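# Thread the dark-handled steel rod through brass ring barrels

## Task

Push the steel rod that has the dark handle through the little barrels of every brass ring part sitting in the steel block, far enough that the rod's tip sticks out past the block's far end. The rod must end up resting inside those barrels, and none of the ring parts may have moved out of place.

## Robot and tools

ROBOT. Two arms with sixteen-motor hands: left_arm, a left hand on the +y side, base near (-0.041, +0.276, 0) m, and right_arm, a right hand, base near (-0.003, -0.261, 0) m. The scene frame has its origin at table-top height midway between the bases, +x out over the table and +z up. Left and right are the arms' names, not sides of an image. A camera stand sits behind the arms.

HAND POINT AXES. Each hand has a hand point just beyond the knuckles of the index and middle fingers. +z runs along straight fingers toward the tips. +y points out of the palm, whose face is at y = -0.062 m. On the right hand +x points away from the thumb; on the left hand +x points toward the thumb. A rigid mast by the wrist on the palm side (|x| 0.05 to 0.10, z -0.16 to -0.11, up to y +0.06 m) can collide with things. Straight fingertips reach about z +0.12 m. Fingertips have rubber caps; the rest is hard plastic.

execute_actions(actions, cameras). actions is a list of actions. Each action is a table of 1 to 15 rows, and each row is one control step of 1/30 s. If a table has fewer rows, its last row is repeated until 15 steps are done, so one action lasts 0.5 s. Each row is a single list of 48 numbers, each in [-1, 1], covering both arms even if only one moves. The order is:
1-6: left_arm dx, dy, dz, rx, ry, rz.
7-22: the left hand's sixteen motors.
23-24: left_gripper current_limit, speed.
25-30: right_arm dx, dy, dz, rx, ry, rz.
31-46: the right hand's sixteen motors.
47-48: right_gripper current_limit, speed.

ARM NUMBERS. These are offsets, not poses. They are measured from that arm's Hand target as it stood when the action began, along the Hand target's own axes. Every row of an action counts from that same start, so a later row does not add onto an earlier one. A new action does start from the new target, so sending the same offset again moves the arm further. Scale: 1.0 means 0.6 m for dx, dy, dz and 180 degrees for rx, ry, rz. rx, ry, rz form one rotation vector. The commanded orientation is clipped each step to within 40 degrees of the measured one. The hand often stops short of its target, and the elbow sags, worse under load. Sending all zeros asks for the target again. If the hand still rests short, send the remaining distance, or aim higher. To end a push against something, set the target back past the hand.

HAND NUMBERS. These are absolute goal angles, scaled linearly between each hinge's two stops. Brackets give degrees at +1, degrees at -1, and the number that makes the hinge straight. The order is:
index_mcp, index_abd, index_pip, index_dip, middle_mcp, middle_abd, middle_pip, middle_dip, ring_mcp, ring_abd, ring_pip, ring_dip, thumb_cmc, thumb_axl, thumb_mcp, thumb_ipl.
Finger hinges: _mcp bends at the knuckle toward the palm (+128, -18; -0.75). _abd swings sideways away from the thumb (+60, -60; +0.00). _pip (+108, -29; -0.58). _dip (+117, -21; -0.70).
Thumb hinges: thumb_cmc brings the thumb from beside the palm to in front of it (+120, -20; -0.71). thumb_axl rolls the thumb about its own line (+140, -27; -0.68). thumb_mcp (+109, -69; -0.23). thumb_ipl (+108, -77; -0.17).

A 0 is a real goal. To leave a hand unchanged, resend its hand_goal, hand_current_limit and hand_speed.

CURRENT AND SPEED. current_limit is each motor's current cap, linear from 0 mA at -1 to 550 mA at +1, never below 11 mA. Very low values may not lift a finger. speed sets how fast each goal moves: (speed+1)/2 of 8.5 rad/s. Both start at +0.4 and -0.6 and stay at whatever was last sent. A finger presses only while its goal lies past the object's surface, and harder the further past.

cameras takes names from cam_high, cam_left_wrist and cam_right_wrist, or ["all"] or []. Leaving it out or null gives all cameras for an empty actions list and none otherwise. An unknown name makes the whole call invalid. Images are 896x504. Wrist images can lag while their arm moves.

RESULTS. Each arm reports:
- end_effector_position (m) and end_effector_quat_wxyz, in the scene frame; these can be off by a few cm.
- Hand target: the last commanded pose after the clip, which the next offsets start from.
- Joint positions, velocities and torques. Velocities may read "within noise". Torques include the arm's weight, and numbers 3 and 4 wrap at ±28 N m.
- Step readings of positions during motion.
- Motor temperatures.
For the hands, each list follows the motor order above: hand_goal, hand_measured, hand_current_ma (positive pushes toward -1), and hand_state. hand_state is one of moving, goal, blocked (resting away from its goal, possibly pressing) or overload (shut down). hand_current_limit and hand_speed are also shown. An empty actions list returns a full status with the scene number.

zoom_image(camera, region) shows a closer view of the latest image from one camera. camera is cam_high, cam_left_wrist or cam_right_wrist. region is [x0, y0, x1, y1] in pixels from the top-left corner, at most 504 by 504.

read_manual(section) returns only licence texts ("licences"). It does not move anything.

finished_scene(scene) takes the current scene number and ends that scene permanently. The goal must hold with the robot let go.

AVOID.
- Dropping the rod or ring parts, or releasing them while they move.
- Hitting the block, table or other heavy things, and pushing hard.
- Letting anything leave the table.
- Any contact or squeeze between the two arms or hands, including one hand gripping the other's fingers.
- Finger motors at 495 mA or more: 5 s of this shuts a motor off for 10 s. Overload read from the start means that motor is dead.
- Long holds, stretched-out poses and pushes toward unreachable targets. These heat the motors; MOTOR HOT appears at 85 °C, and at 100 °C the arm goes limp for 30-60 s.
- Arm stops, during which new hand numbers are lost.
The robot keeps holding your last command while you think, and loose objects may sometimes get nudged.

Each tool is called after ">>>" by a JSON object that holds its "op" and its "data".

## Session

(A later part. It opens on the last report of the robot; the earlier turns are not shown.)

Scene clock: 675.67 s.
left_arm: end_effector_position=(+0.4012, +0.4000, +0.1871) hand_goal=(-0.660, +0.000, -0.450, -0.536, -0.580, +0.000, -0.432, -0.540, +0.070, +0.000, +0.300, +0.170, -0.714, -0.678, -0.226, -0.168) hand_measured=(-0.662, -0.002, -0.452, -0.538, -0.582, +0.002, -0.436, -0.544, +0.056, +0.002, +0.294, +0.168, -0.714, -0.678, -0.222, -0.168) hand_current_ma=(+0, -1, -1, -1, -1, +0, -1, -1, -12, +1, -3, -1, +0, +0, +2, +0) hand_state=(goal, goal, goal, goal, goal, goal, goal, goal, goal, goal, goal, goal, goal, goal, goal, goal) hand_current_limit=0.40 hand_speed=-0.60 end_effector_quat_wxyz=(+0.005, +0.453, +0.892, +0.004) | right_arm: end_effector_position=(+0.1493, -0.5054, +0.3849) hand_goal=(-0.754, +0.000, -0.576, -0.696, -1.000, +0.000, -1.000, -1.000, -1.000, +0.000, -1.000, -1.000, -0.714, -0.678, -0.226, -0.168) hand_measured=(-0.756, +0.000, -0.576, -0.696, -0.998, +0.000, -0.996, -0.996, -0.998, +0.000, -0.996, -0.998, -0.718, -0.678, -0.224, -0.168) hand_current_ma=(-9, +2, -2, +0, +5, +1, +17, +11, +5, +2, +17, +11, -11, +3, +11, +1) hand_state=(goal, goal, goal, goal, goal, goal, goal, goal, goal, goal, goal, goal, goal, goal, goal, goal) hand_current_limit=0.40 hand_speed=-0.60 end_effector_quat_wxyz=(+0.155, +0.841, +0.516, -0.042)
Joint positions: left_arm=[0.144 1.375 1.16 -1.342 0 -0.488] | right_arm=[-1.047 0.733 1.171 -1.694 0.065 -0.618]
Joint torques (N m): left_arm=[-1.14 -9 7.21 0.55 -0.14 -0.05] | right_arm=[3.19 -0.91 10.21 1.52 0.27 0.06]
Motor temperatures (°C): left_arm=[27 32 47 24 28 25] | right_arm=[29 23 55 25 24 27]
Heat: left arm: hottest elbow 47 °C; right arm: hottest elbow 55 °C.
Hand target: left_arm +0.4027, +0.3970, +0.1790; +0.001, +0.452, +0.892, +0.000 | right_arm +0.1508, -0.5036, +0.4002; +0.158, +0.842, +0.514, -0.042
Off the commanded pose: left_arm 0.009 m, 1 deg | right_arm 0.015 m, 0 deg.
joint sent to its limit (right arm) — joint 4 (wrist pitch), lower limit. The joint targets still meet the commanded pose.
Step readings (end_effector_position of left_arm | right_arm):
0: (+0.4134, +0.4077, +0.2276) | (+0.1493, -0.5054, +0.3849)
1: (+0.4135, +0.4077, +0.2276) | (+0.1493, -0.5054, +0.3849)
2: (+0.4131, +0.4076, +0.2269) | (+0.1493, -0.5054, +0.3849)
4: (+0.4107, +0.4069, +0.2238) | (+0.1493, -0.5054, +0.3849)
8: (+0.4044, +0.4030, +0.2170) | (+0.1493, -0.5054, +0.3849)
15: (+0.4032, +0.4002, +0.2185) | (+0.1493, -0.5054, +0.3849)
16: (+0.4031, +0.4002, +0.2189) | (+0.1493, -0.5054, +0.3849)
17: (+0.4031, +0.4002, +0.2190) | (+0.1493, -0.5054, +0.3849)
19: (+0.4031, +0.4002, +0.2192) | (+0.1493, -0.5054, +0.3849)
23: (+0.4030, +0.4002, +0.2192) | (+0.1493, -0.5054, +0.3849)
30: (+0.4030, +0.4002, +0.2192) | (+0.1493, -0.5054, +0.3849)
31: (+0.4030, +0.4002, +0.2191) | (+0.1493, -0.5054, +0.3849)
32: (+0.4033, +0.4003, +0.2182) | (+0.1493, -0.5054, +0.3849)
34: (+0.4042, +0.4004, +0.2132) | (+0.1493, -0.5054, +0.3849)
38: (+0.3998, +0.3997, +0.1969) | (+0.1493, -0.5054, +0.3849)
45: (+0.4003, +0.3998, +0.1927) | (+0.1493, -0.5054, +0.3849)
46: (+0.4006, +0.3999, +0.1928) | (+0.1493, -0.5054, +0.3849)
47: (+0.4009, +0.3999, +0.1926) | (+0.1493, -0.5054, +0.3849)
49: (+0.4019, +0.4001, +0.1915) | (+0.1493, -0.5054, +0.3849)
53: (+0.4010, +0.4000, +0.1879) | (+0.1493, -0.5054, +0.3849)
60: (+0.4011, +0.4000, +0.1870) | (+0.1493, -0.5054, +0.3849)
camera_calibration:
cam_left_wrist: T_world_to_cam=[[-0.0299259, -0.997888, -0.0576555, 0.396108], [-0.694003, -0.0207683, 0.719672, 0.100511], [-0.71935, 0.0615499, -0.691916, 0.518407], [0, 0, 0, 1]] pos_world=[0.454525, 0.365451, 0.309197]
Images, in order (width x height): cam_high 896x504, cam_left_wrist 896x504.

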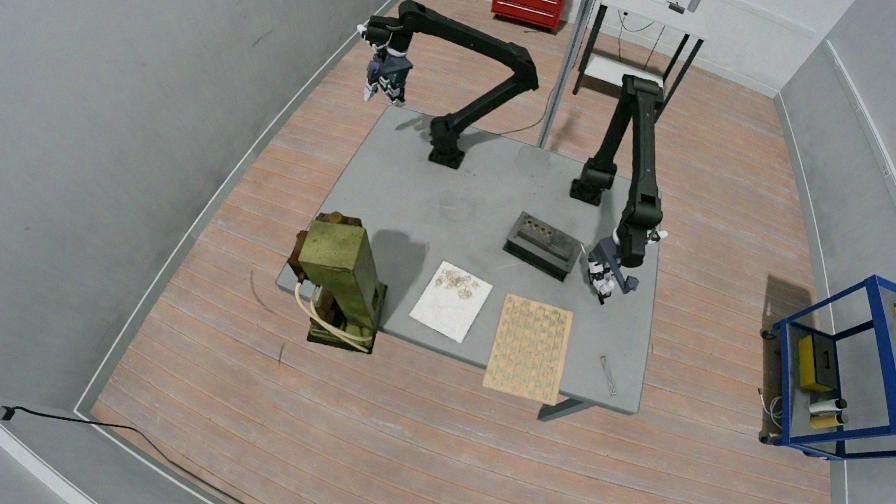

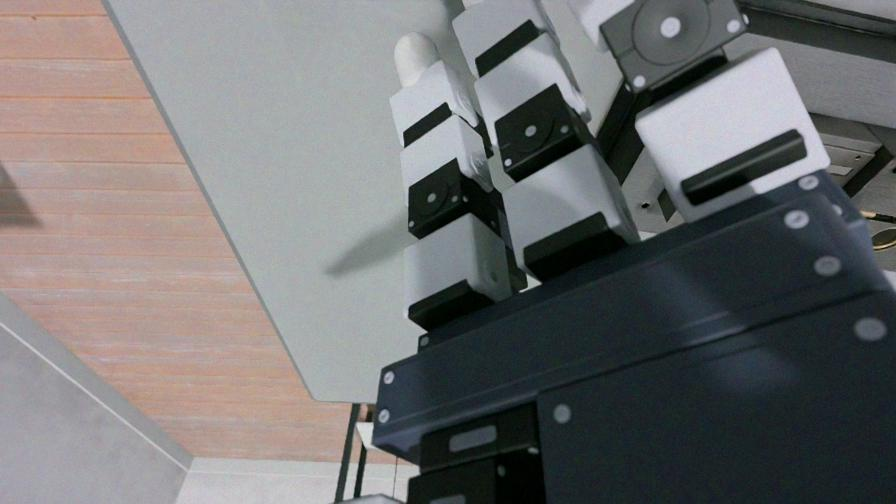

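>>> {"op": "execute_actions", "data": {"actions": [[[0,0,0.025,0,0,0,-0.66,0,-0.45,-0.535,-0.58,0,-0.431,-0.54,0.07,0,0.3,0.17,-0.714,-0.678,-0.226,-0.168,0.4,-0.6,0,0,0,0,0,0,-0.754,0,-0.576,-0.696,-1,0,-1,-1,-1,0,-1,-1,-0.714,-0.678,-0.226,-0.168,0.4,-0.6],[0,0,0.055,0,0,0,-0.66,0,-0.45,-0.535,-0.58,0,-0.431,-0.54,0.07,0,0.3,0.17,-0.714,-0.678,-0.226,-0.168,0.4,-0.6,0,0,0,0,0,0,-0.754,0,-0.576,-0.696,-1,0,-1,-1,-1,0,-1,-1,-0.714,-0.678,-0.226,-0.168,0.4,-0.6]],[[0,0,0.012,0,0,0,-0.66,0,-0.45,-0.535,-0.58,0,-0.431,-0.54,0.07,0,0.3,0.17,-0.714,-0.678,-0.226,-0.168,0.4,-0.6,0,0,0,0,0,0,-0.754,0,-0.576,-0.696,-1,0,-1,-1,-1,0,-1,-1,-0.714,-0.678,-0.226,-0.168,0.4,-0.6]]], "cameras": ["cam_high", "cam_left_wrist"]}}

>>> {"op": "zoom_image", "data": {"camera": "cam_high", "region": [560, 240, 650, 320]}}

Scene clock: 677.93 s.
left_arm: end_effector_position=(+0.4022, +0.4001, +0.1488) hand_goal=(-0.660, +0.000, -0.450, -0.536, -0.580, +0.000, -0.432, -0.540, +0.070, +0.000, +0.300, +0.170, -0.714, -0.678, -0.226, -0.168) hand_measured=(-0.662, -0.002, -0.452, -0.538, -0.582, +0.002, -0.436, -0.544, +0.056, +0.002, +0.294, +0.168, -0.714, -0.678, -0.222, -0.168) hand_current_ma=(+0, -1, -1, -1, -1, +0, -1, -1, -12, +1, -3, -1, +0, +0, +2, +0) hand_state=(goal, goal, goal, goal, goal, goal, goal, goal, goal, goal, goal, goal, goal, goal, goal, goal) hand_current_limit=0.40 hand_speed=-0.60 end_effector_quat_wxyz=(+0.007, +0.453, +0.892, +0.005) | right_arm: end_effector_position=(+0.1493, -0.5054, +0.3849) hand_goal=(-0.754, +0.000, -0.576, -0.696, -1.000, +0.000, -1.000, -1.000, -1.000, +0.000, -1.000, -1.000, -0.714, -0.678, -0.226, -0.168) hand_measured=(-0.756, +0.000, -0.576, -0.696, -0.998, +0.000, -0.996, -0.996, -0.998, +0.000, -0.996, -0.998, -0.718, -0.678, -0.224, -0.168) hand_current_ma=(-9, +2, -2, +0, +5, +1, +17, +11, +5, +2, +17, +11, -11, +3, +11, +1) hand_state=(goal, goal, goal, goal, goal, goal, goal, goal, goal, goal, goal, goal, goal, goal, goal, goal) hand_current_limit=0.40 hand_speed=-0.60 end_effector_quat_wxyz=(+0.155, +0.841, +0.516, -0.042)
Joint positions: left_arm=[0.144 1.402 1.082 -1.233 0 -0.488] | right_arm=[-1.047 0.733 1.171 -1.694 0.065 -0.618]
Joint torques (N m): left_arm=[-1.49 -8.7 6.79 0.68 -0.11 -0.05] | right_arm=[2.78 -1.14 10.26 1.02 0.25 0.09]
Motor temperatures (°C): left_arm=[27 32 47 24 28 25] | right_arm=[29 23 55 25 24 27]
Heat: left arm: hottest elbow 47 °C; right arm: hottest elbow 55 °C.
Hand target: left_arm +0.4029, +0.3970, +0.1388; +0.001, +0.452, +0.892, +0.000 | right_arm +0.1508, -0.5036, +0.4002; +0.158, +0.842, +0.514, -0.042
Off the commanded pose: left_arm 0.011 m, 1 deg | right_arm 0.015 m, 0 deg.
joint sent to its limit (right arm) — joint 4 (wrist pitch), lower limit. The joint targets still meet the commanded pose.
Step readings (end_effector_position of left_arm | right_arm):
0: (+0.4012, +0.4000, +0.1871) | (+0.1493, -0.5054, +0.3849)
1: (+0.4013, +0.4000, +0.1869) | (+0.1493, -0.5054, +0.3849)
2: (+0.4016, +0.4000, +0.1862) | (+0.1493, -0.5054, +0.3849)
4: (+0.4031, +0.4002, +0.1812) | (+0.1493, -0.5054, +0.3849)
8: (+0.3993, +0.3997, +0.1626) | (+0.1493, -0.5054, +0.3849)
15: (+0.4000, +0.3998, +0.1514) | (+0.1493, -0.5054, +0.3849)
16: (+0.4003, +0.3998, +0.1515) | (+0.1493, -0.5054, +0.3849)
17: (+0.4009, +0.3999, +0.1516) | (+0.1493, -0.5054, +0.3849)
19: (+0.4021, +0.4001, +0.1515) | (+0.1493, -0.5054, +0.3849)
23: (+0.4021, +0.4001, +0.1497) | (+0.1493, -0.5054, +0.3849)
30: (+0.4021, +0.4001, +0.1488) | (+0.1493, -0.5054, +0.3849)
camera_calibration:
cam_left_wrist: T_world_to_cam=[[-0.0296037, -0.997853, -0.0584245, 0.393976], [-0.697277, -0.021264, 0.716486, 0.130661], [-0.71619, 0.0619487, -0.69515, 0.491686], [0, 0, 0, 1]] pos_world=[0.454911, 0.365449, 0.271197]
Images, in order (width x height): cam_high 896x504, cam_left_wrist 896x504.

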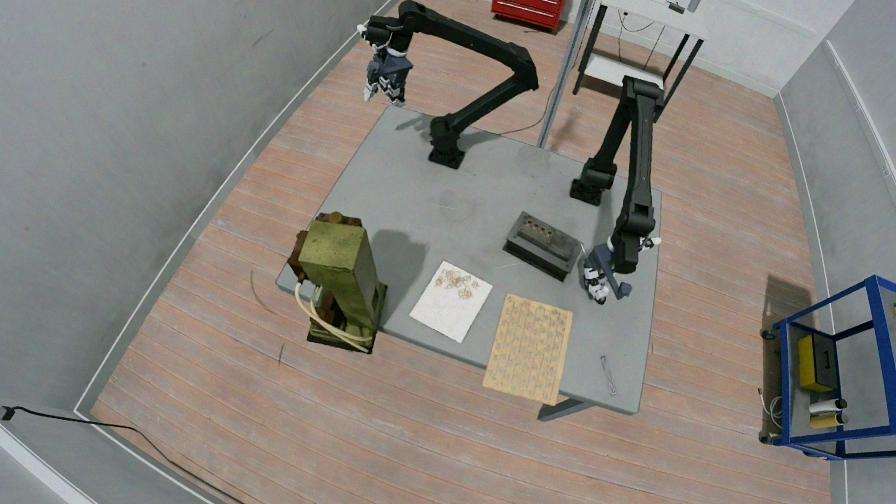

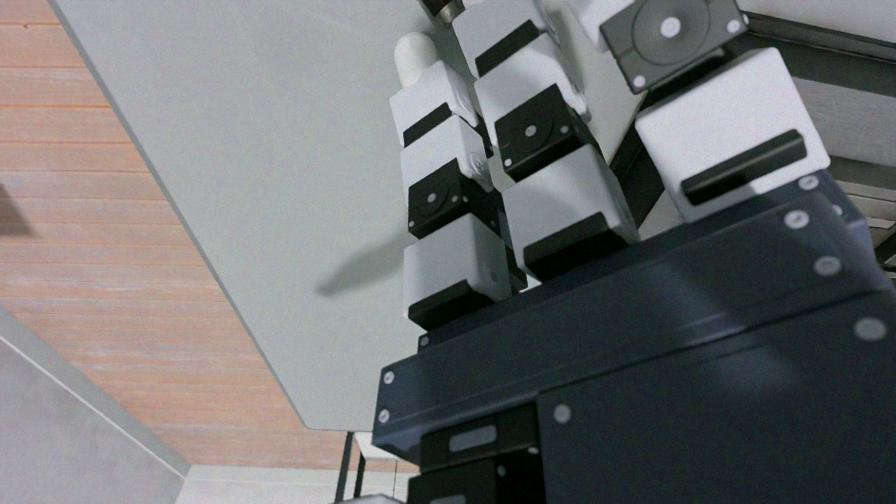

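Scaled by 5.600 from the camera's 896x504 image, which has a finer 1280x720 frame.

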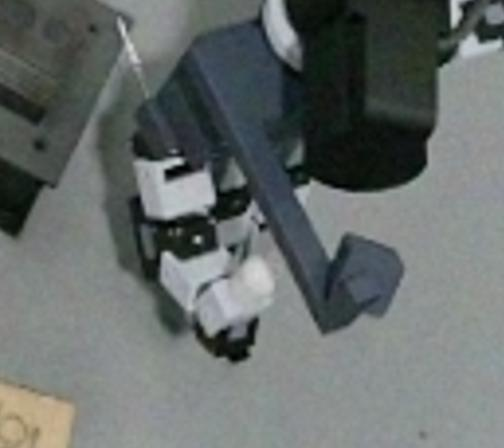

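>>> {"op": "zoom_image", "data": {"camera": "cam_left_wrist", "region": [370, 0, 550, 100]}}

Scaled by 2.800 from the camera's 896x504 image, which has a finer 1280x720 frame.

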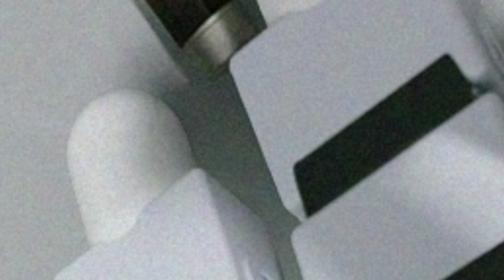

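>>> {"op": "execute_actions", "data": {"actions": [[[-0.005,0.0167,0.006,0,0,0,-0.66,0,-0.45,-0.535,-0.58,0,-0.431,-0.54,0.07,0,0.3,0.17,-0.714,-0.678,-0.226,-0.168,0.4,-0.6,0,0,0,0,0,0,-0.754,0,-0.576,-0.696,-1,0,-1,-1,-1,0,-1,-1,-0.714,-0.678,-0.226,-0.168,0.4,-0.6]],[[0,0,0.008,0,0,0,-0.66,0,-0.45,-0.535,-0.58,0,-0.431,-0.54,0.07,0,0.3,0.17,-0.714,-0.678,-0.226,-0.168,0.4,-0.6,0,0,0,0,0,0,-0.754,0,-0.576,-0.696,-1,0,-1,-1,-1,0,-1,-1,-0.714,-0.678,-0.226,-0.168,0.4,-0.6]],[[0,0,0.008,0,0,0,-0.66,0,-0.45,-0.535,-0.58,0,-0.431,-0.54,0.07,0,0.3,0.17,-0.714,-0.678,-0.226,-0.168,0.4,-0.6,0,0,0,0,0,0,-0.754,0,-0.576,-0.696,-1,0,-1,-1,-1,0,-1,-1,-0.714,-0.678,-0.226,-0.168,0.4,-0.6]]], "cameras": ["cam_left_wrist"]}}

>>> {"op": "zoom_image", "data": {"camera": "cam_left_wrist", "region": [370, 0, 550, 100]}}

Scene clock: 681.30 s.
left_arm: end_effector_position=(+0.4111, +0.4014, +0.1341) hand_goal=(-0.660, +0.000, -0.450, -0.536, -0.580, +0.000, -0.432, -0.540, +0.070, +0.000, +0.300, +0.170, -0.714, -0.678, -0.226, -0.168) hand_measured=(-0.662, -0.002, -0.452, -0.538, -0.582, +0.002, -0.436, -0.544, +0.056, +0.002, +0.294, +0.168, -0.714, -0.678, -0.222, -0.168) hand_current_ma=(+0, -1, -1, -1, -1, +0, -1, -1, -12, +1, -3, -1, +0, +0, +2, +0) hand_state=(goal, goal, goal, goal, goal, goal, goal, goal, goal, goal, goal, goal, goal, goal, goal, goal) hand_current_limit=0.40 hand_speed=-0.60 end_effector_quat_wxyz=(+0.006, +0.453, +0.892, +0.004) | right_arm: end_effector_position=(+0.1493, -0.5054, +0.3849) hand_goal=(-0.754, +0.000, -0.576, -0.696, -1.000, +0.000, -1.000, -1.000, -1.000, +0.000, -1.000, -1.000, -0.714, -0.678, -0.226, -0.168) hand_measured=(-0.756, +0.000, -0.576, -0.696, -0.998, +0.000, -0.996, -0.996, -0.998, +0.000, -0.996, -0.998, -0.718, -0.678, -0.224, -0.168) hand_current_ma=(-9, +2, -2, +0, +5, +1, +17, +11, +5, +2, +17, +11, -11, +3, +11, +1) hand_state=(goal, goal, goal, goal, goal, goal, goal, goal, goal, goal, goal, goal, goal, goal, goal, goal) hand_current_limit=0.40 hand_speed=-0.60 end_effector_quat_wxyz=(+0.155, +0.841, +0.516, -0.042)
Joint positions: left_arm=[0.144 1.441 1.082 -1.198 0 -0.488] | right_arm=[-1.047 0.733 1.171 -1.694 0.065 -0.618]
Joint torques (N m): left_arm=[-1.14 -8.88 7.05 0.64 -0.12 0] | right_arm=[3.25 -1.38 10.07 1.25 0.24 -0.02]
Motor temperatures (°C): left_arm=[27 32 47 24 28 25] | right_arm=[29 23 55 25 24 27]
Heat: left arm: hottest elbow 47 °C; right arm: hottest elbow 55 °C.
Hand target: left_arm +0.4127, +0.4005, +0.1256; +0.001, +0.452, +0.892, +0.000 | right_arm +0.1508, -0.5036, +0.4002; +0.158, +0.842, +0.514, -0.042
Off the commanded pose: left_arm 0.009 m, 1 deg | right_arm 0.015 m, 0 deg.
joint sent to its limit (right arm) — joint 4 (wrist pitch), lower limit. The joint targets still meet the commanded pose.
Step readings (end_effector_position of left_arm | right_arm):
0: (+0.4022, +0.4001, +0.1488) | (+0.1493, -0.5054, +0.3849)
1: (+0.4022, +0.4001, +0.1486) | (+0.1493, -0.5054, +0.3849)
2: (+0.4024, +0.4001, +0.1483) | (+0.1493, -0.5054, +0.3849)
4: (+0.4032, +0.4003, +0.1461) | (+0.1493, -0.5054, +0.3849)
8: (+0.4044, +0.4004, +0.1382) | (+0.1493, -0.5054, +0.3849)
15: (+0.4047, +0.4005, +0.1345) | (+0.1493, -0.5054, +0.3849)
16: (+0.4048, +0.4005, +0.1346) | (+0.1493, -0.5054, +0.3849)
17: (+0.4051, +0.4005, +0.1346) | (+0.1493, -0.5054, +0.3849)
19: (+0.4061, +0.4007, +0.1349) | (+0.1493, -0.5054, +0.3849)
23: (+0.4075, +0.4009, +0.1353) | (+0.1493, -0.5054, +0.3849)
30: (+0.4080, +0.4009, +0.1354) | (+0.1493, -0.5054, +0.3849)
31: (+0.4080, +0.4009, +0.1354) | (+0.1493, -0.5054, +0.3849)
32: (+0.4082, +0.4010, +0.1355) | (+0.1493, -0.5054, +0.3849)
34: (+0.4093, +0.4011, +0.1354) | (+0.1493, -0.5054, +0.3849)
38: (+0.4107, +0.4013, +0.1345) | (+0.1493, -0.5054, +0.3849)
45: (+0.4111, +0.4014, +0.1341) | (+0.1493, -0.5054, +0.3849)
camera_calibration:
cam_left_wrist: T_world_to_cam=[[-0.0298315, -0.997886, -0.0577386, 0.394719], [-0.694261, -0.0208716, 0.71942, 0.145705], [-0.719104, 0.0615471, -0.692171, 0.488651], [0, 0, 0, 1]] pos_world=[0.464324, 0.366851, 0.256197]
Images, in order (width x height): cam_left_wrist 896x504.

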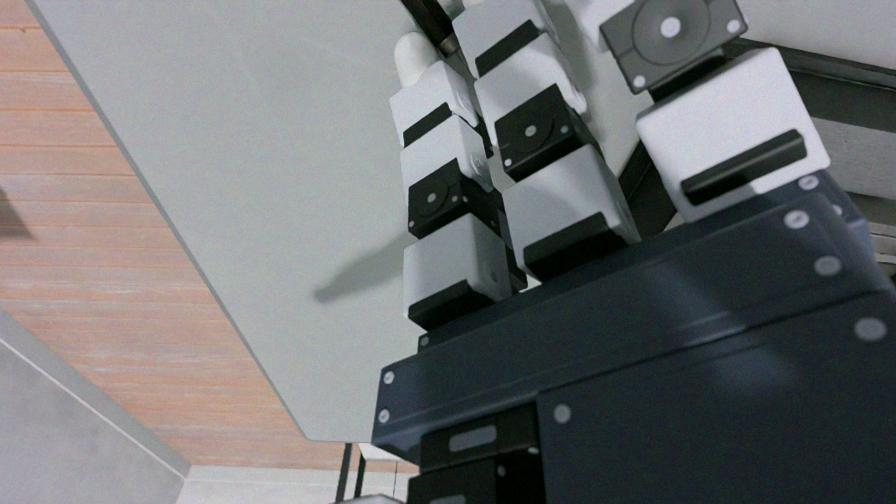

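Scaled by 2.800 from the camera's 896x504 image, which has a finer 1280x720 frame.

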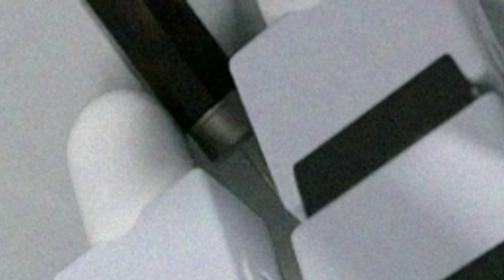

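>>> {"op": "execute_actions", "data": {"actions": [[[0,0,0,0,0,0,-0.66,0.1,-0.45,-0.535,-0.58,-0.1,-0.431,-0.54,0.07,0,0.3,0.17,-0.714,-0.678,-0.226,-0.168,0.4,-0.93,0,0,0,0,0,0,-0.754,0,-0.576,-0.696,-1,0,-1,-1,-1,0,-1,-1,-0.714,-0.678,-0.226,-0.168,0.4,-0.6]],[[0,0,0,0,0,0,-0.66,0.2,-0.45,-0.535,-0.58,-0.2,-0.431,-0.54,0.07,0,0.3,0.17,-0.714,-0.678,-0.226,-0.168,0.4,-0.93,0,0,0,0,0,0,-0.754,0,-0.576,-0.696,-1,0,-1,-1,-1,0,-1,-1,-0.714,-0.678,-0.226,-0.168,0.4,-0.6]]], "cameras": ["cam_left_wrist", "cam_high"]}}

>>> {"op": "zoom_image", "data": {"camera": "cam_left_wrist", "region": [370, 0, 550, 100]}}

>>> {"op": "zoom_image", "data": {"camera": "cam_high", "region": [560, 230, 650, 320]}}

Scene clock: 683.37 s.
left_arm: end_effector_position=(+0.4111, +0.4014, +0.1341) hand_goal=(-0.660, +0.200, -0.450, -0.536, -0.580, -0.200, -0.432, -0.540, +0.070, +0.000, +0.300, +0.170, -0.714, -0.678, -0.226, -0.168) hand_measured=(-0.662, +0.106, -0.452, -0.538, -0.578, -0.100, -0.430, -0.540, +0.056, +0.002, +0.294, +0.168, -0.714, -0.678, -0.222, -0.168) hand_current_ma=(+0, -179, -1, -1, +0, +196, +0, +0, -12, +1, -3, -1, +0, +0, +2, +0) hand_state=(goal, blocked, goal, goal, goal, blocked, goal, goal, goal, goal, goal, goal, goal, goal, goal, goal) hand_current_limit=0.40 hand_speed=-0.93 end_effector_quat_wxyz=(+0.006, +0.453, +0.892, +0.004) | right_arm: end_effector_position=(+0.1493, -0.5054, +0.3849) hand_goal=(-0.754, +0.000, -0.576, -0.696, -1.000, +0.000, -1.000, -1.000, -1.000, +0.000, -1.000, -1.000, -0.714, -0.678, -0.226, -0.168) hand_measured=(-0.756, +0.000, -0.576, -0.696, -0.998, +0.000, -0.996, -0.996, -0.998, +0.000, -0.996, -0.998, -0.718, -0.678, -0.224, -0.168) hand_current_ma=(-9, +2, -2, +0, +5, +1, +17, +11, +5, +2, +17, +11, -11, +3, +11, +1) hand_state=(goal, goal, goal, goal, goal, goal, goal, goal, goal, goal, goal, goal, goal, goal, goal, goal) hand_current_limit=0.40 hand_speed=-0.60 end_effector_quat_wxyz=(+0.155, +0.841, +0.516, -0.042)
Joint positions: left_arm=[0.144 1.441 1.082 -1.198 0 -0.488] | right_arm=[-1.047 0.733 1.171 -1.694 0.065 -0.618]
Joint torques (N m): left_arm=[-1.32 -9.47 7.21 0.51 -0.1 0.01] | right_arm=[3.02 -0.85 10.26 1.25 0.26 -0.02]
Motor temperatures (°C): left_arm=[27 32 47 24 28 25] | right_arm=[29 23 55 25 24 27]
Heat: left arm: hottest elbow 47 °C; right arm: hottest elbow 55 °C.
Hand target: left_arm +0.4128, +0.4005, +0.1257; +0.001, +0.452, +0.892, +0.000 | right_arm +0.1508, -0.5036, +0.4002; +0.158, +0.842, +0.514, -0.042
Off the commanded pose: left_arm 0.009 m, 1 deg | right_arm 0.015 m, 0 deg.
joint sent to its limit (right arm) — joint 4 (wrist pitch), lower limit. The joint targets still meet the commanded pose.
Step readings (end_effector_position of left_arm | right_arm):
0: (+0.4111, +0.4014, +0.1341) | (+0.1493, -0.5054, +0.3849)
1: (+0.4111, +0.4014, +0.1341) | (+0.1493, -0.5054, +0.3849)
2: (+0.4111, +0.4014, +0.1341) | (+0.1493, -0.5054, +0.3849)
4: (+0.4111, +0.4014, +0.1341) | (+0.1493, -0.5054, +0.3849)
8: (+0.4111, +0.4014, +0.1341) | (+0.1493, -0.5054, +0.3849)
15: (+0.4111, +0.4014, +0.1341) | (+0.1493, -0.5054, +0.3849)
16: (+0.4111, +0.4014, +0.1341) | (+0.1493, -0.5054, +0.3849)
17: (+0.4111, +0.4014, +0.1341) | (+0.1493, -0.5054, +0.3849)
19: (+0.4111, +0.4014, +0.1341) | (+0.1493, -0.5054, +0.3849)
23: (+0.4111, +0.4014, +0.1341) | (+0.1493, -0.5054, +0.3849)
30: (+0.4111, +0.4014, +0.1341) | (+0.1493, -0.5054, +0.3849)
camera_calibration:
cam_left_wrist: T_world_to_cam=[[-0.0298847, -0.99788, -0.0578149, 0.394767], [-0.694568, -0.0208633, 0.719124, 0.145848], [-0.718806, 0.0616472, -0.692472, 0.488621], [0, 0, 0, 1]] pos_world=[0.464322, 0.36685, 0.256297]
Images, in order (width x height): cam_high 896x504, cam_left_wrist 896x504.

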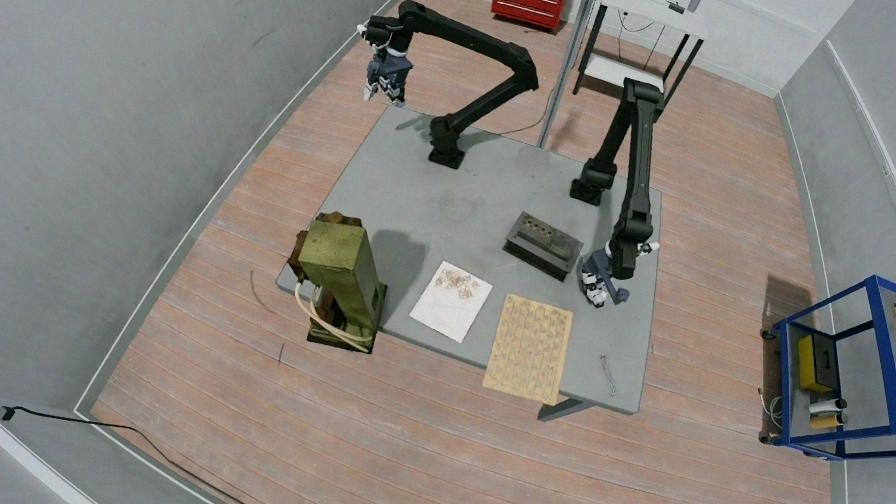

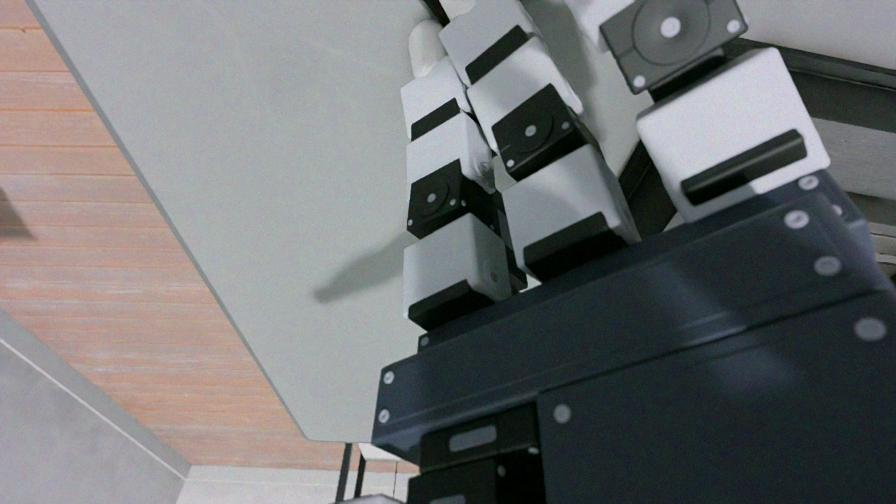

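Scaled by 2.800 from the camera's 896x504 image, which has a finer 1280x720 frame.

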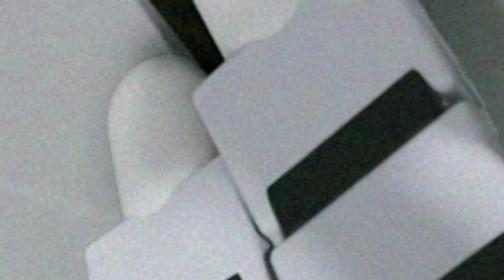

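Scaled by 5.600 from the camera's 896x504 image, which has a finer 1280x720 frame.

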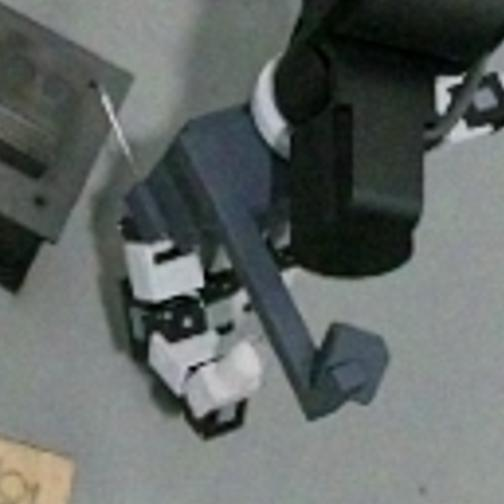

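>>> {"op": "execute_actions", "data": {"actions": [[[0,0,0,0,0,0,-0.66,0.27,-0.45,-0.535,-0.58,-0.27,-0.431,-0.54,0.07,0,0.3,0.17,-0.714,-0.678,-0.226,-0.168,0.4,-0.93,0,0,0,0,0,0,-0.754,0,-0.576,-0.696,-1,0,-1,-1,-1,0,-1,-1,-0.714,-0.678,-0.226,-0.168,0.4,-0.6]],[[0,0,-0.025,0,0,0,-0.66,0.27,-0.45,-0.535,-0.58,-0.27,-0.431,-0.54,0.07,0,0.3,0.17,-0.714,-0.678,-0.226,-0.168,0.4,-0.93,0,0,0,0,0,0,-0.754,0,-0.576,-0.696,-1,0,-1,-1,-1,0,-1,-1,-0.714,-0.678,-0.226,-0.168,0.4,-0.6],[0,0,-0.05,0,0,0,-0.66,0.27,-0.45,-0.535,-0.58,-0.27,-0.431,-0.54,0.07,0,0.3,0.17,-0.714,-0.678,-0.226,-0.168,0.4,-0.93,0,0,0,0,0,0,-0.754,0,-0.576,-0.696,-1,0,-1,-1,-1,0,-1,-1,-0.714,-0.678,-0.226,-0.168,0.4,-0.6]],[[0,0,-0.025,0,0,0,-0.66,0.27,-0.45,-0.535,-0.58,-0.27,-0.431,-0.54,0.07,0,0.3,0.17,-0.714,-0.678,-0.226,-0.168,0.4,-0.93,0,0,0,0,0,0,-0.754,0,-0.576,-0.696,-1,0,-1,-1,-1,0,-1,-1,-0.714,-0.678,-0.226,-0.168,0.4,-0.6],[0,0,-0.05,0,0,0,-0.66,0.27,-0.45,-0.535,-0.58,-0.27,-0.431,-0.54,0.07,0,0.3,0.17,-0.714,-0.678,-0.226,-0.168,0.4,-0.93,0,0,0,0,0,0,-0.754,0,-0.576,-0.696,-1,0,-1,-1,-1,0,-1,-1,-0.714,-0.678,-0.226,-0.168,0.4,-0.6]]], "cameras": ["cam_left_wrist", "cam_high"]}}

>>> {"op": "zoom_image", "data": {"camera": "cam_left_wrist", "region": [370, 0, 620, 140]}}

>>> {"op": "zoom_image", "data": {"camera": "cam_high", "region": [560, 230, 650, 320]}}

Scene clock: 686.10 s.
left_arm: end_effector_position=(+0.4012, +0.4000, +0.1707) hand_goal=(-0.660, +0.270, -0.450, -0.536, -0.580, -0.270, -0.432, -0.540, +0.070, +0.000, +0.300, +0.170, -0.714, -0.678, -0.226, -0.168) hand_measured=(-0.660, +0.112, -0.450, -0.538, -0.576, -0.102, -0.428, -0.538, +0.056, +0.002, +0.294, +0.168, -0.714, -0.678, -0.222, -0.168) hand_current_ma=(+0, -385, +0, +0, +1, +385, +2, +1, -12, +1, -3, -1, +0, +0, +2, +0) hand_state=(goal, blocked, goal, goal, goal, blocked, goal, goal, goal, goal, goal, goal, goal, goal, goal, goal) hand_current_limit=0.40 hand_speed=-0.93 end_effector_quat_wxyz=(-0.011, +0.453, +0.891, -0.007) | right_arm: end_effector_position=(+0.1493, -0.5054, +0.3849) hand_goal=(-0.754, +0.000, -0.576, -0.696, -1.000, +0.000, -1.000, -1.000, -1.000, +0.000, -1.000, -1.000, -0.714, -0.678, -0.226, -0.168) hand_measured=(-0.756, +0.000, -0.576, -0.696, -0.998, +0.000, -0.996, -0.996, -0.998, +0.000, -0.996, -0.998, -0.718, -0.678, -0.224, -0.168) hand_current_ma=(-9, +2, -2, +0, +5, +1, +17, +11, +5, +2, +17, +11, -11, +3, +11, +1) hand_state=(goal, goal, goal, goal, goal, goal, goal, goal, goal, goal, goal, goal, goal, goal, goal, goal) hand_current_limit=0.40 hand_speed=-0.60 end_effector_quat_wxyz=(+0.155, +0.841, +0.516, -0.042)
Joint positions: left_arm=[0.144 1.409 1.157 -1.344 0 -0.488] | right_arm=[-1.047 0.733 1.171 -1.694 0.065 -0.618]
Joint torques (N m): left_arm=[-1.32 -10.75 10.19 -0.02 -0.09 -0.01] | right_arm=[3.19 -0.79 10.22 1.4 0.21 0.05]
Motor temperatures (°C): left_arm=[27 32 47 24 28 25] | right_arm=[29 23 55 25 24 27]
Heat: left arm: hottest elbow 47 °C; right arm: hottest elbow 55 °C.
Hand target: left_arm +0.4126, +0.4006, +0.1856; +0.001, +0.452, +0.892, +0.000 | right_arm +0.1508, -0.5036, +0.4002; +0.158, +0.842, +0.514, -0.042
Off the commanded pose: left_arm 0.019 m, 2 deg | right_arm 0.015 m, 0 deg.
joint sent to its limit (right arm) — joint 4 (wrist pitch), lower limit. The joint targets still meet the commanded pose.
Step readings (end_effector_position of left_arm | right_arm):
0: (+0.4111, +0.4014, +0.1341) | (+0.1493, -0.5054, +0.3849)
1: (+0.4111, +0.4014, +0.1341) | (+0.1493, -0.5054, +0.3849)
2: (+0.4111, +0.4014, +0.1341) | (+0.1493, -0.5054, +0.3849)
4: (+0.4111, +0.4014, +0.1341) | (+0.1493, -0.5054, +0.3849)
8: (+0.4111, +0.4014, +0.1341) | (+0.1493, -0.5054, +0.3849)
15: (+0.4111, +0.4014, +0.1341) | (+0.1493, -0.5054, +0.3849)
16: (+0.4111, +0.4014, +0.1341) | (+0.1493, -0.5054, +0.3849)
17: (+0.4110, +0.4014, +0.1340) | (+0.1493, -0.5054, +0.3849)
19: (+0.4076, +0.4009, +0.1333) | (+0.1493, -0.5054, +0.3849)
23: (+0.4007, +0.3999, +0.1327) | (+0.1493, -0.5054, +0.3849)
30: (+0.3986, +0.3996, +0.1340) | (+0.1493, -0.5054, +0.3849)
31: (+0.3987, +0.3996, +0.1346) | (+0.1493, -0.5054, +0.3849)
32: (+0.3985, +0.3996, +0.1354) | (+0.1493, -0.5054, +0.3849)
34: (+0.3967, +0.3993, +0.1394) | (+0.1493, -0.5054, +0.3849)
38: (+0.3985, +0.3996, +0.1561) | (+0.1493, -0.5054, +0.3849)
45: (+0.4021, +0.4001, +0.1709) | (+0.1493, -0.5054, +0.3849)
camera_calibration:
cam_left_wrist: T_world_to_cam=[[-0.0319976, -0.998193, -0.0508658, 0.394897], [-0.665486, -0.0166934, 0.746223, 0.0946561], [-0.745724, 0.0577279, -0.66375, 0.514417], [0, 0, 0, 1]] pos_world=[0.459241, 0.366068, 0.290896]
Images, in order (width x height): cam_high 896x504, cam_left_wrist 896x504.

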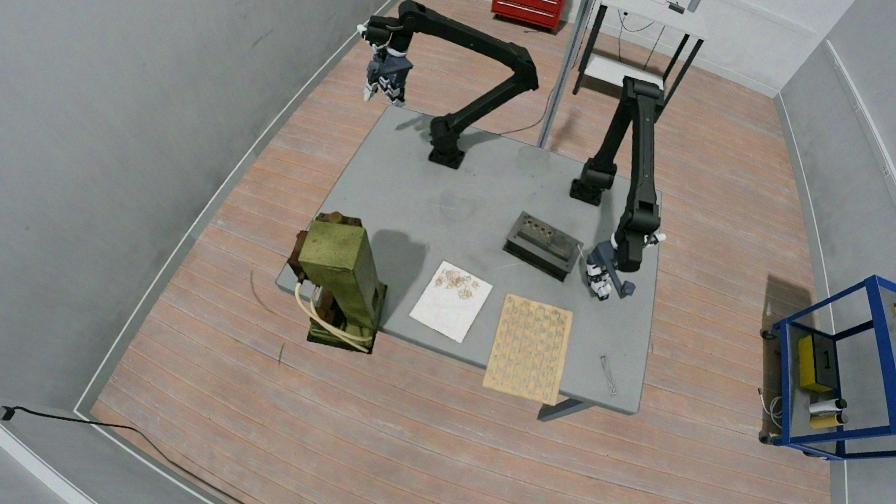

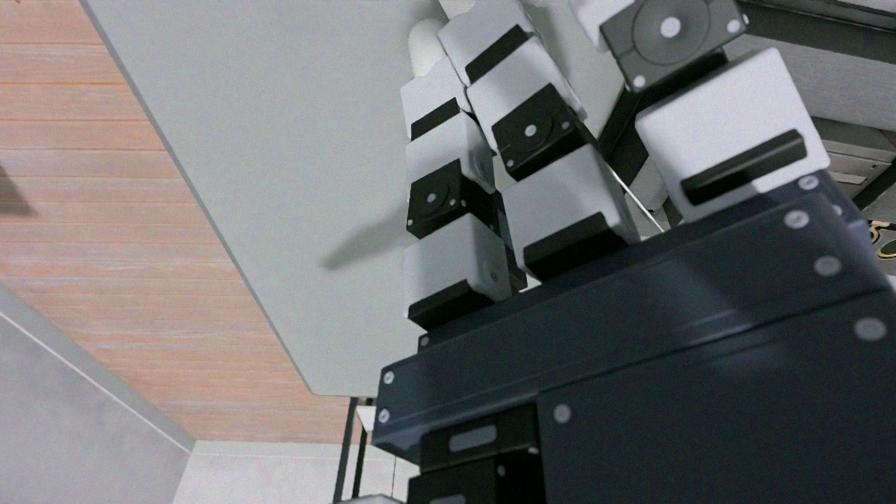

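Scaled by 2.016 from the camera's 896x504 image, which has a finer 1280x720 frame.

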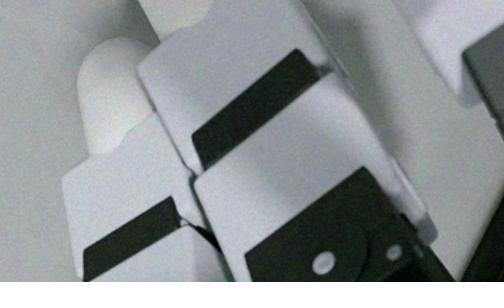

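Scaled by 5.600 from the camera's 896x504 image, which has a finer 1280x720 frame.

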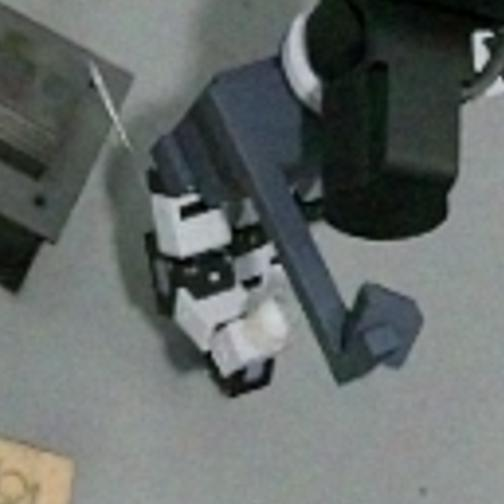

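>>> {"op": "execute_actions", "data": {"actions": [[[0,0,-0.02,0,0,0,-0.66,0.27,-0.45,-0.535,-0.58,-0.27,-0.431,-0.54,0.07,0,0.3,0.17,-0.714,-0.678,-0.226,-0.168,0.4,-0.93,0,0,0,0,0,0,-0.754,0,-0.576,-0.696,-1,0,-1,-1,-1,0,-1,-1,-0.714,-0.678,-0.226,-0.168,0.4,-0.6],[0,0,-0.04,0,0,0,-0.66,0.27,-0.45,-0.535,-0.58,-0.27,-0.431,-0.54,0.07,0,0.3,0.17,-0.714,-0.678,-0.226,-0.168,0.4,-0.93,0,0,0,0,0,0,-0.754,0,-0.576,-0.696,-1,0,-1,-1,-1,0,-1,-1,-0.714,-0.678,-0.226,-0.168,0.4,-0.6]],[[0,0,-0.02,0,0,0,-0.66,0.27,-0.45,-0.535,-0.58,-0.27,-0.431,-0.54,0.07,0,0.3,0.17,-0.714,-0.678,-0.226,-0.168,0.4,-0.93,0,0,0,0,0,0,-0.754,0,-0.576,-0.696,-1,0,-1,-1,-1,0,-1,-1,-0.714,-0.678,-0.226,-0.168,0.4,-0.6],[0,0,-0.035,0,0,0,-0.66,0.27,-0.45,-0.535,-0.58,-0.27,-0.431,-0.54,0.07,0,0.3,0.17,-0.714,-0.678,-0.226,-0.168,0.4,-0.93,0,0,0,0,0,0,-0.754,0,-0.576,-0.696,-1,0,-1,-1,-1,0,-1,-1,-0.714,-0.678,-0.226,-0.168,0.4,-0.6]]], "cameras": ["cam_left_wrist", "cam_high"]}}

>>> {"op": "zoom_image", "data": {"camera": "cam_left_wrist", "region": [400, 0, 740, 240]}}

>>> {"op": "zoom_image", "data": {"camera": "cam_high", "region": [560, 220, 650, 310]}}

Scene clock: 688.03 s.
left_arm: end_effector_position=(+0.4019, +0.4001, +0.2114) hand_goal=(-0.660, +0.270, -0.450, -0.536, -0.580, -0.270, -0.432, -0.540, +0.070, +0.000, +0.300, +0.170, -0.714, -0.678, -0.226, -0.168) hand_measured=(-0.660, +0.112, -0.450, -0.538, -0.576, -0.102, -0.428, -0.538, +0.056, +0.002, +0.294, +0.168, -0.714, -0.678, -0.222, -0.168) hand_current_ma=(+0, -385, +0, +0, +1, +385, +2, +1, -12, +1, -3, -1, +0, +0, +2, +0) hand_state=(goal, blocked, goal, goal, goal, blocked, goal, goal, goal, goal, goal, goal, goal, goal, goal, goal) hand_current_limit=0.40 hand_speed=-0.93 end_effector_quat_wxyz=(-0.014, +0.453, +0.891, -0.010) | right_arm: end_effector_position=(+0.1493, -0.5054, +0.3849) hand_goal=(-0.754, +0.000, -0.576, -0.696, -1.000, +0.000, -1.000, -1.000, -1.000, +0.000, -1.000, -1.000, -0.714, -0.678, -0.226, -0.168) hand_measured=(-0.756, +0.000, -0.576, -0.696, -0.998, +0.000, -0.996, -0.996, -0.998, +0.000, -0.996, -0.998, -0.718, -0.678, -0.224, -0.168) hand_current_ma=(-9, +2, -2, +0, +5, +1, +17, +11, +5, +2, +17, +11, -11, +3, +11, +1) hand_state=(goal, goal, goal, goal, goal, goal, goal, goal, goal, goal, goal, goal, goal, goal, goal, goal) hand_current_limit=0.40 hand_speed=-0.60 end_effector_quat_wxyz=(+0.155, +0.841, +0.516, -0.042)
Joint positions: left_arm=[0.144 1.395 1.253 -1.463 0 -0.488] | right_arm=[-1.047 0.733 1.171 -1.694 0.065 -0.618]
Joint torques (N m): left_arm=[-1.44 -11.28 10.63 -0.29 -0.12 0] | right_arm=[3.37 -1.44 10.28 1.42 0.2 0.06]
Motor temperatures (°C): left_arm=[27 32 47 24 28 25] | right_arm=[29 23 55 25 24 27]
Heat: left arm: hottest elbow 47 °C; right arm: hottest elbow 55 °C.
Hand target: left_arm +0.4124, +0.4006, +0.2305; +0.001, +0.452, +0.892, +0.000 | right_arm +0.1508, -0.5036, +0.4002; +0.158, +0.842, +0.514, -0.042
Off the commanded pose: left_arm 0.022 m, 2 deg | right_arm 0.015 m, 0 deg.
joint sent to its limit (right arm) — joint 4 (wrist pitch), lower limit. The joint targets still meet the commanded pose.
Step readings (end_effector_position of left_arm | right_arm):
0: (+0.4012, +0.4000, +0.1707) | (+0.1493, -0.5054, +0.3849)
1: (+0.4011, +0.4000, +0.1707) | (+0.1493, -0.5054, +0.3849)
2: (+0.4005, +0.3999, +0.1708) | (+0.1493, -0.5054, +0.3849)
4: (+0.3985, +0.3996, +0.1730) | (+0.1493, -0.5054, +0.3849)
8: (+0.4000, +0.3998, +0.1826) | (+0.1493, -0.5054, +0.3849)
15: (+0.4017, +0.4000, +0.1905) | (+0.1493, -0.5054, +0.3849)
16: (+0.4015, +0.4000, +0.1906) | (+0.1493, -0.5054, +0.3849)
17: (+0.4009, +0.3999, +0.1909) | (+0.1493, -0.5054, +0.3849)
19: (+0.3993, +0.3997, +0.1934) | (+0.1493, -0.5054, +0.3849)
23: (+0.4010, +0.3999, +0.2036) | (+0.1493, -0.5054, +0.3849)
30: (+0.4023, +0.4001, +0.2115) | (+0.1493, -0.5054, +0.3849)
camera_calibration:
cam_left_wrist: T_world_to_cam=[[-0.0325084, -0.998255, -0.049298, 0.39704], [-0.658697, -0.0156984, 0.752245, 0.0603248], [-0.751706, 0.0569268, -0.657037, 0.543198], [0, 0, 0, 1]] pos_world=[0.460968, 0.366371, 0.331096]
Images, in order (width x height): cam_high 896x504, cam_left_wrist 896x504.

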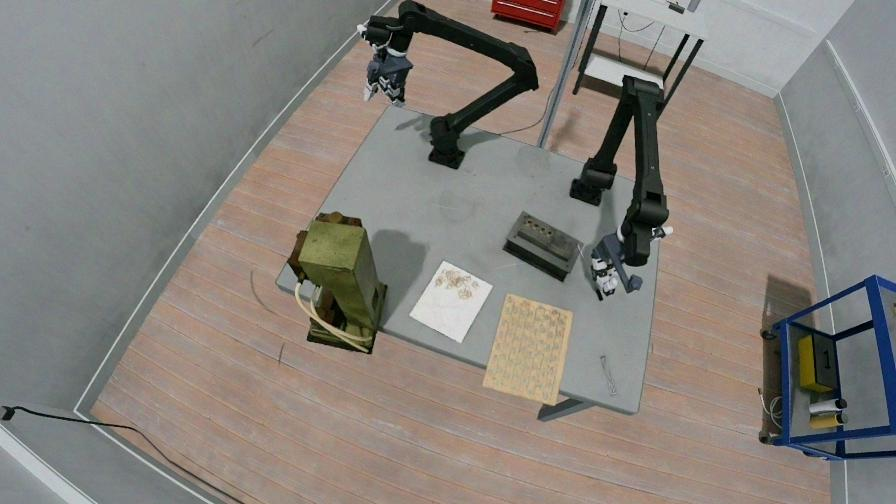

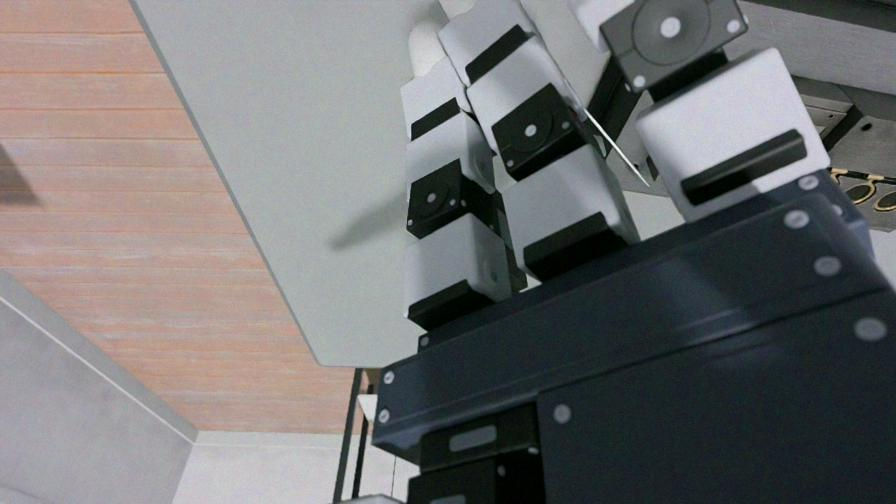

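Scaled by 1.482 from the camera's 896x504 image, which has a finer 1280x720 frame.

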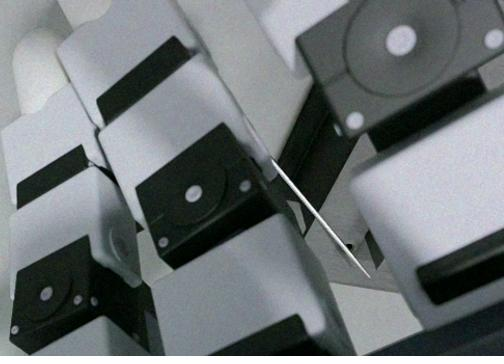

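Scaled by 5.600 from the camera's 896x504 image, which has a finer 1280x720 frame.

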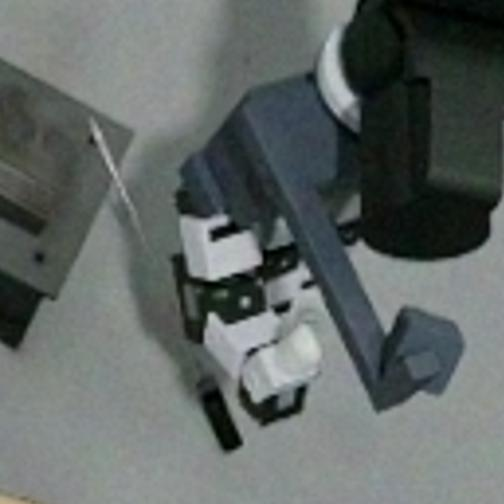

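>>> {"op": "zoom_image", "data": {"camera": "cam_high", "region": [565, 235, 625, 305]}}

>>> {"op": "zoom_image", "data": {"camera": "cam_left_wrist", "region": [390, 0, 590, 110]}}

Scaled by 7.200 from the camera's 896x504 image, which has a finer 1280x720 frame.

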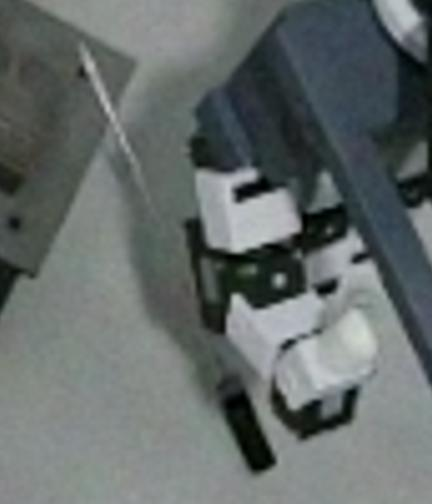

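Scaled by 2.520 from the camera's 896x504 image, which has a finer 1280x720 frame.

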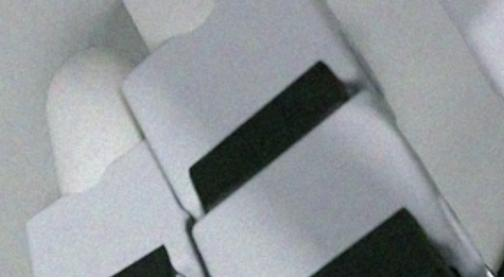

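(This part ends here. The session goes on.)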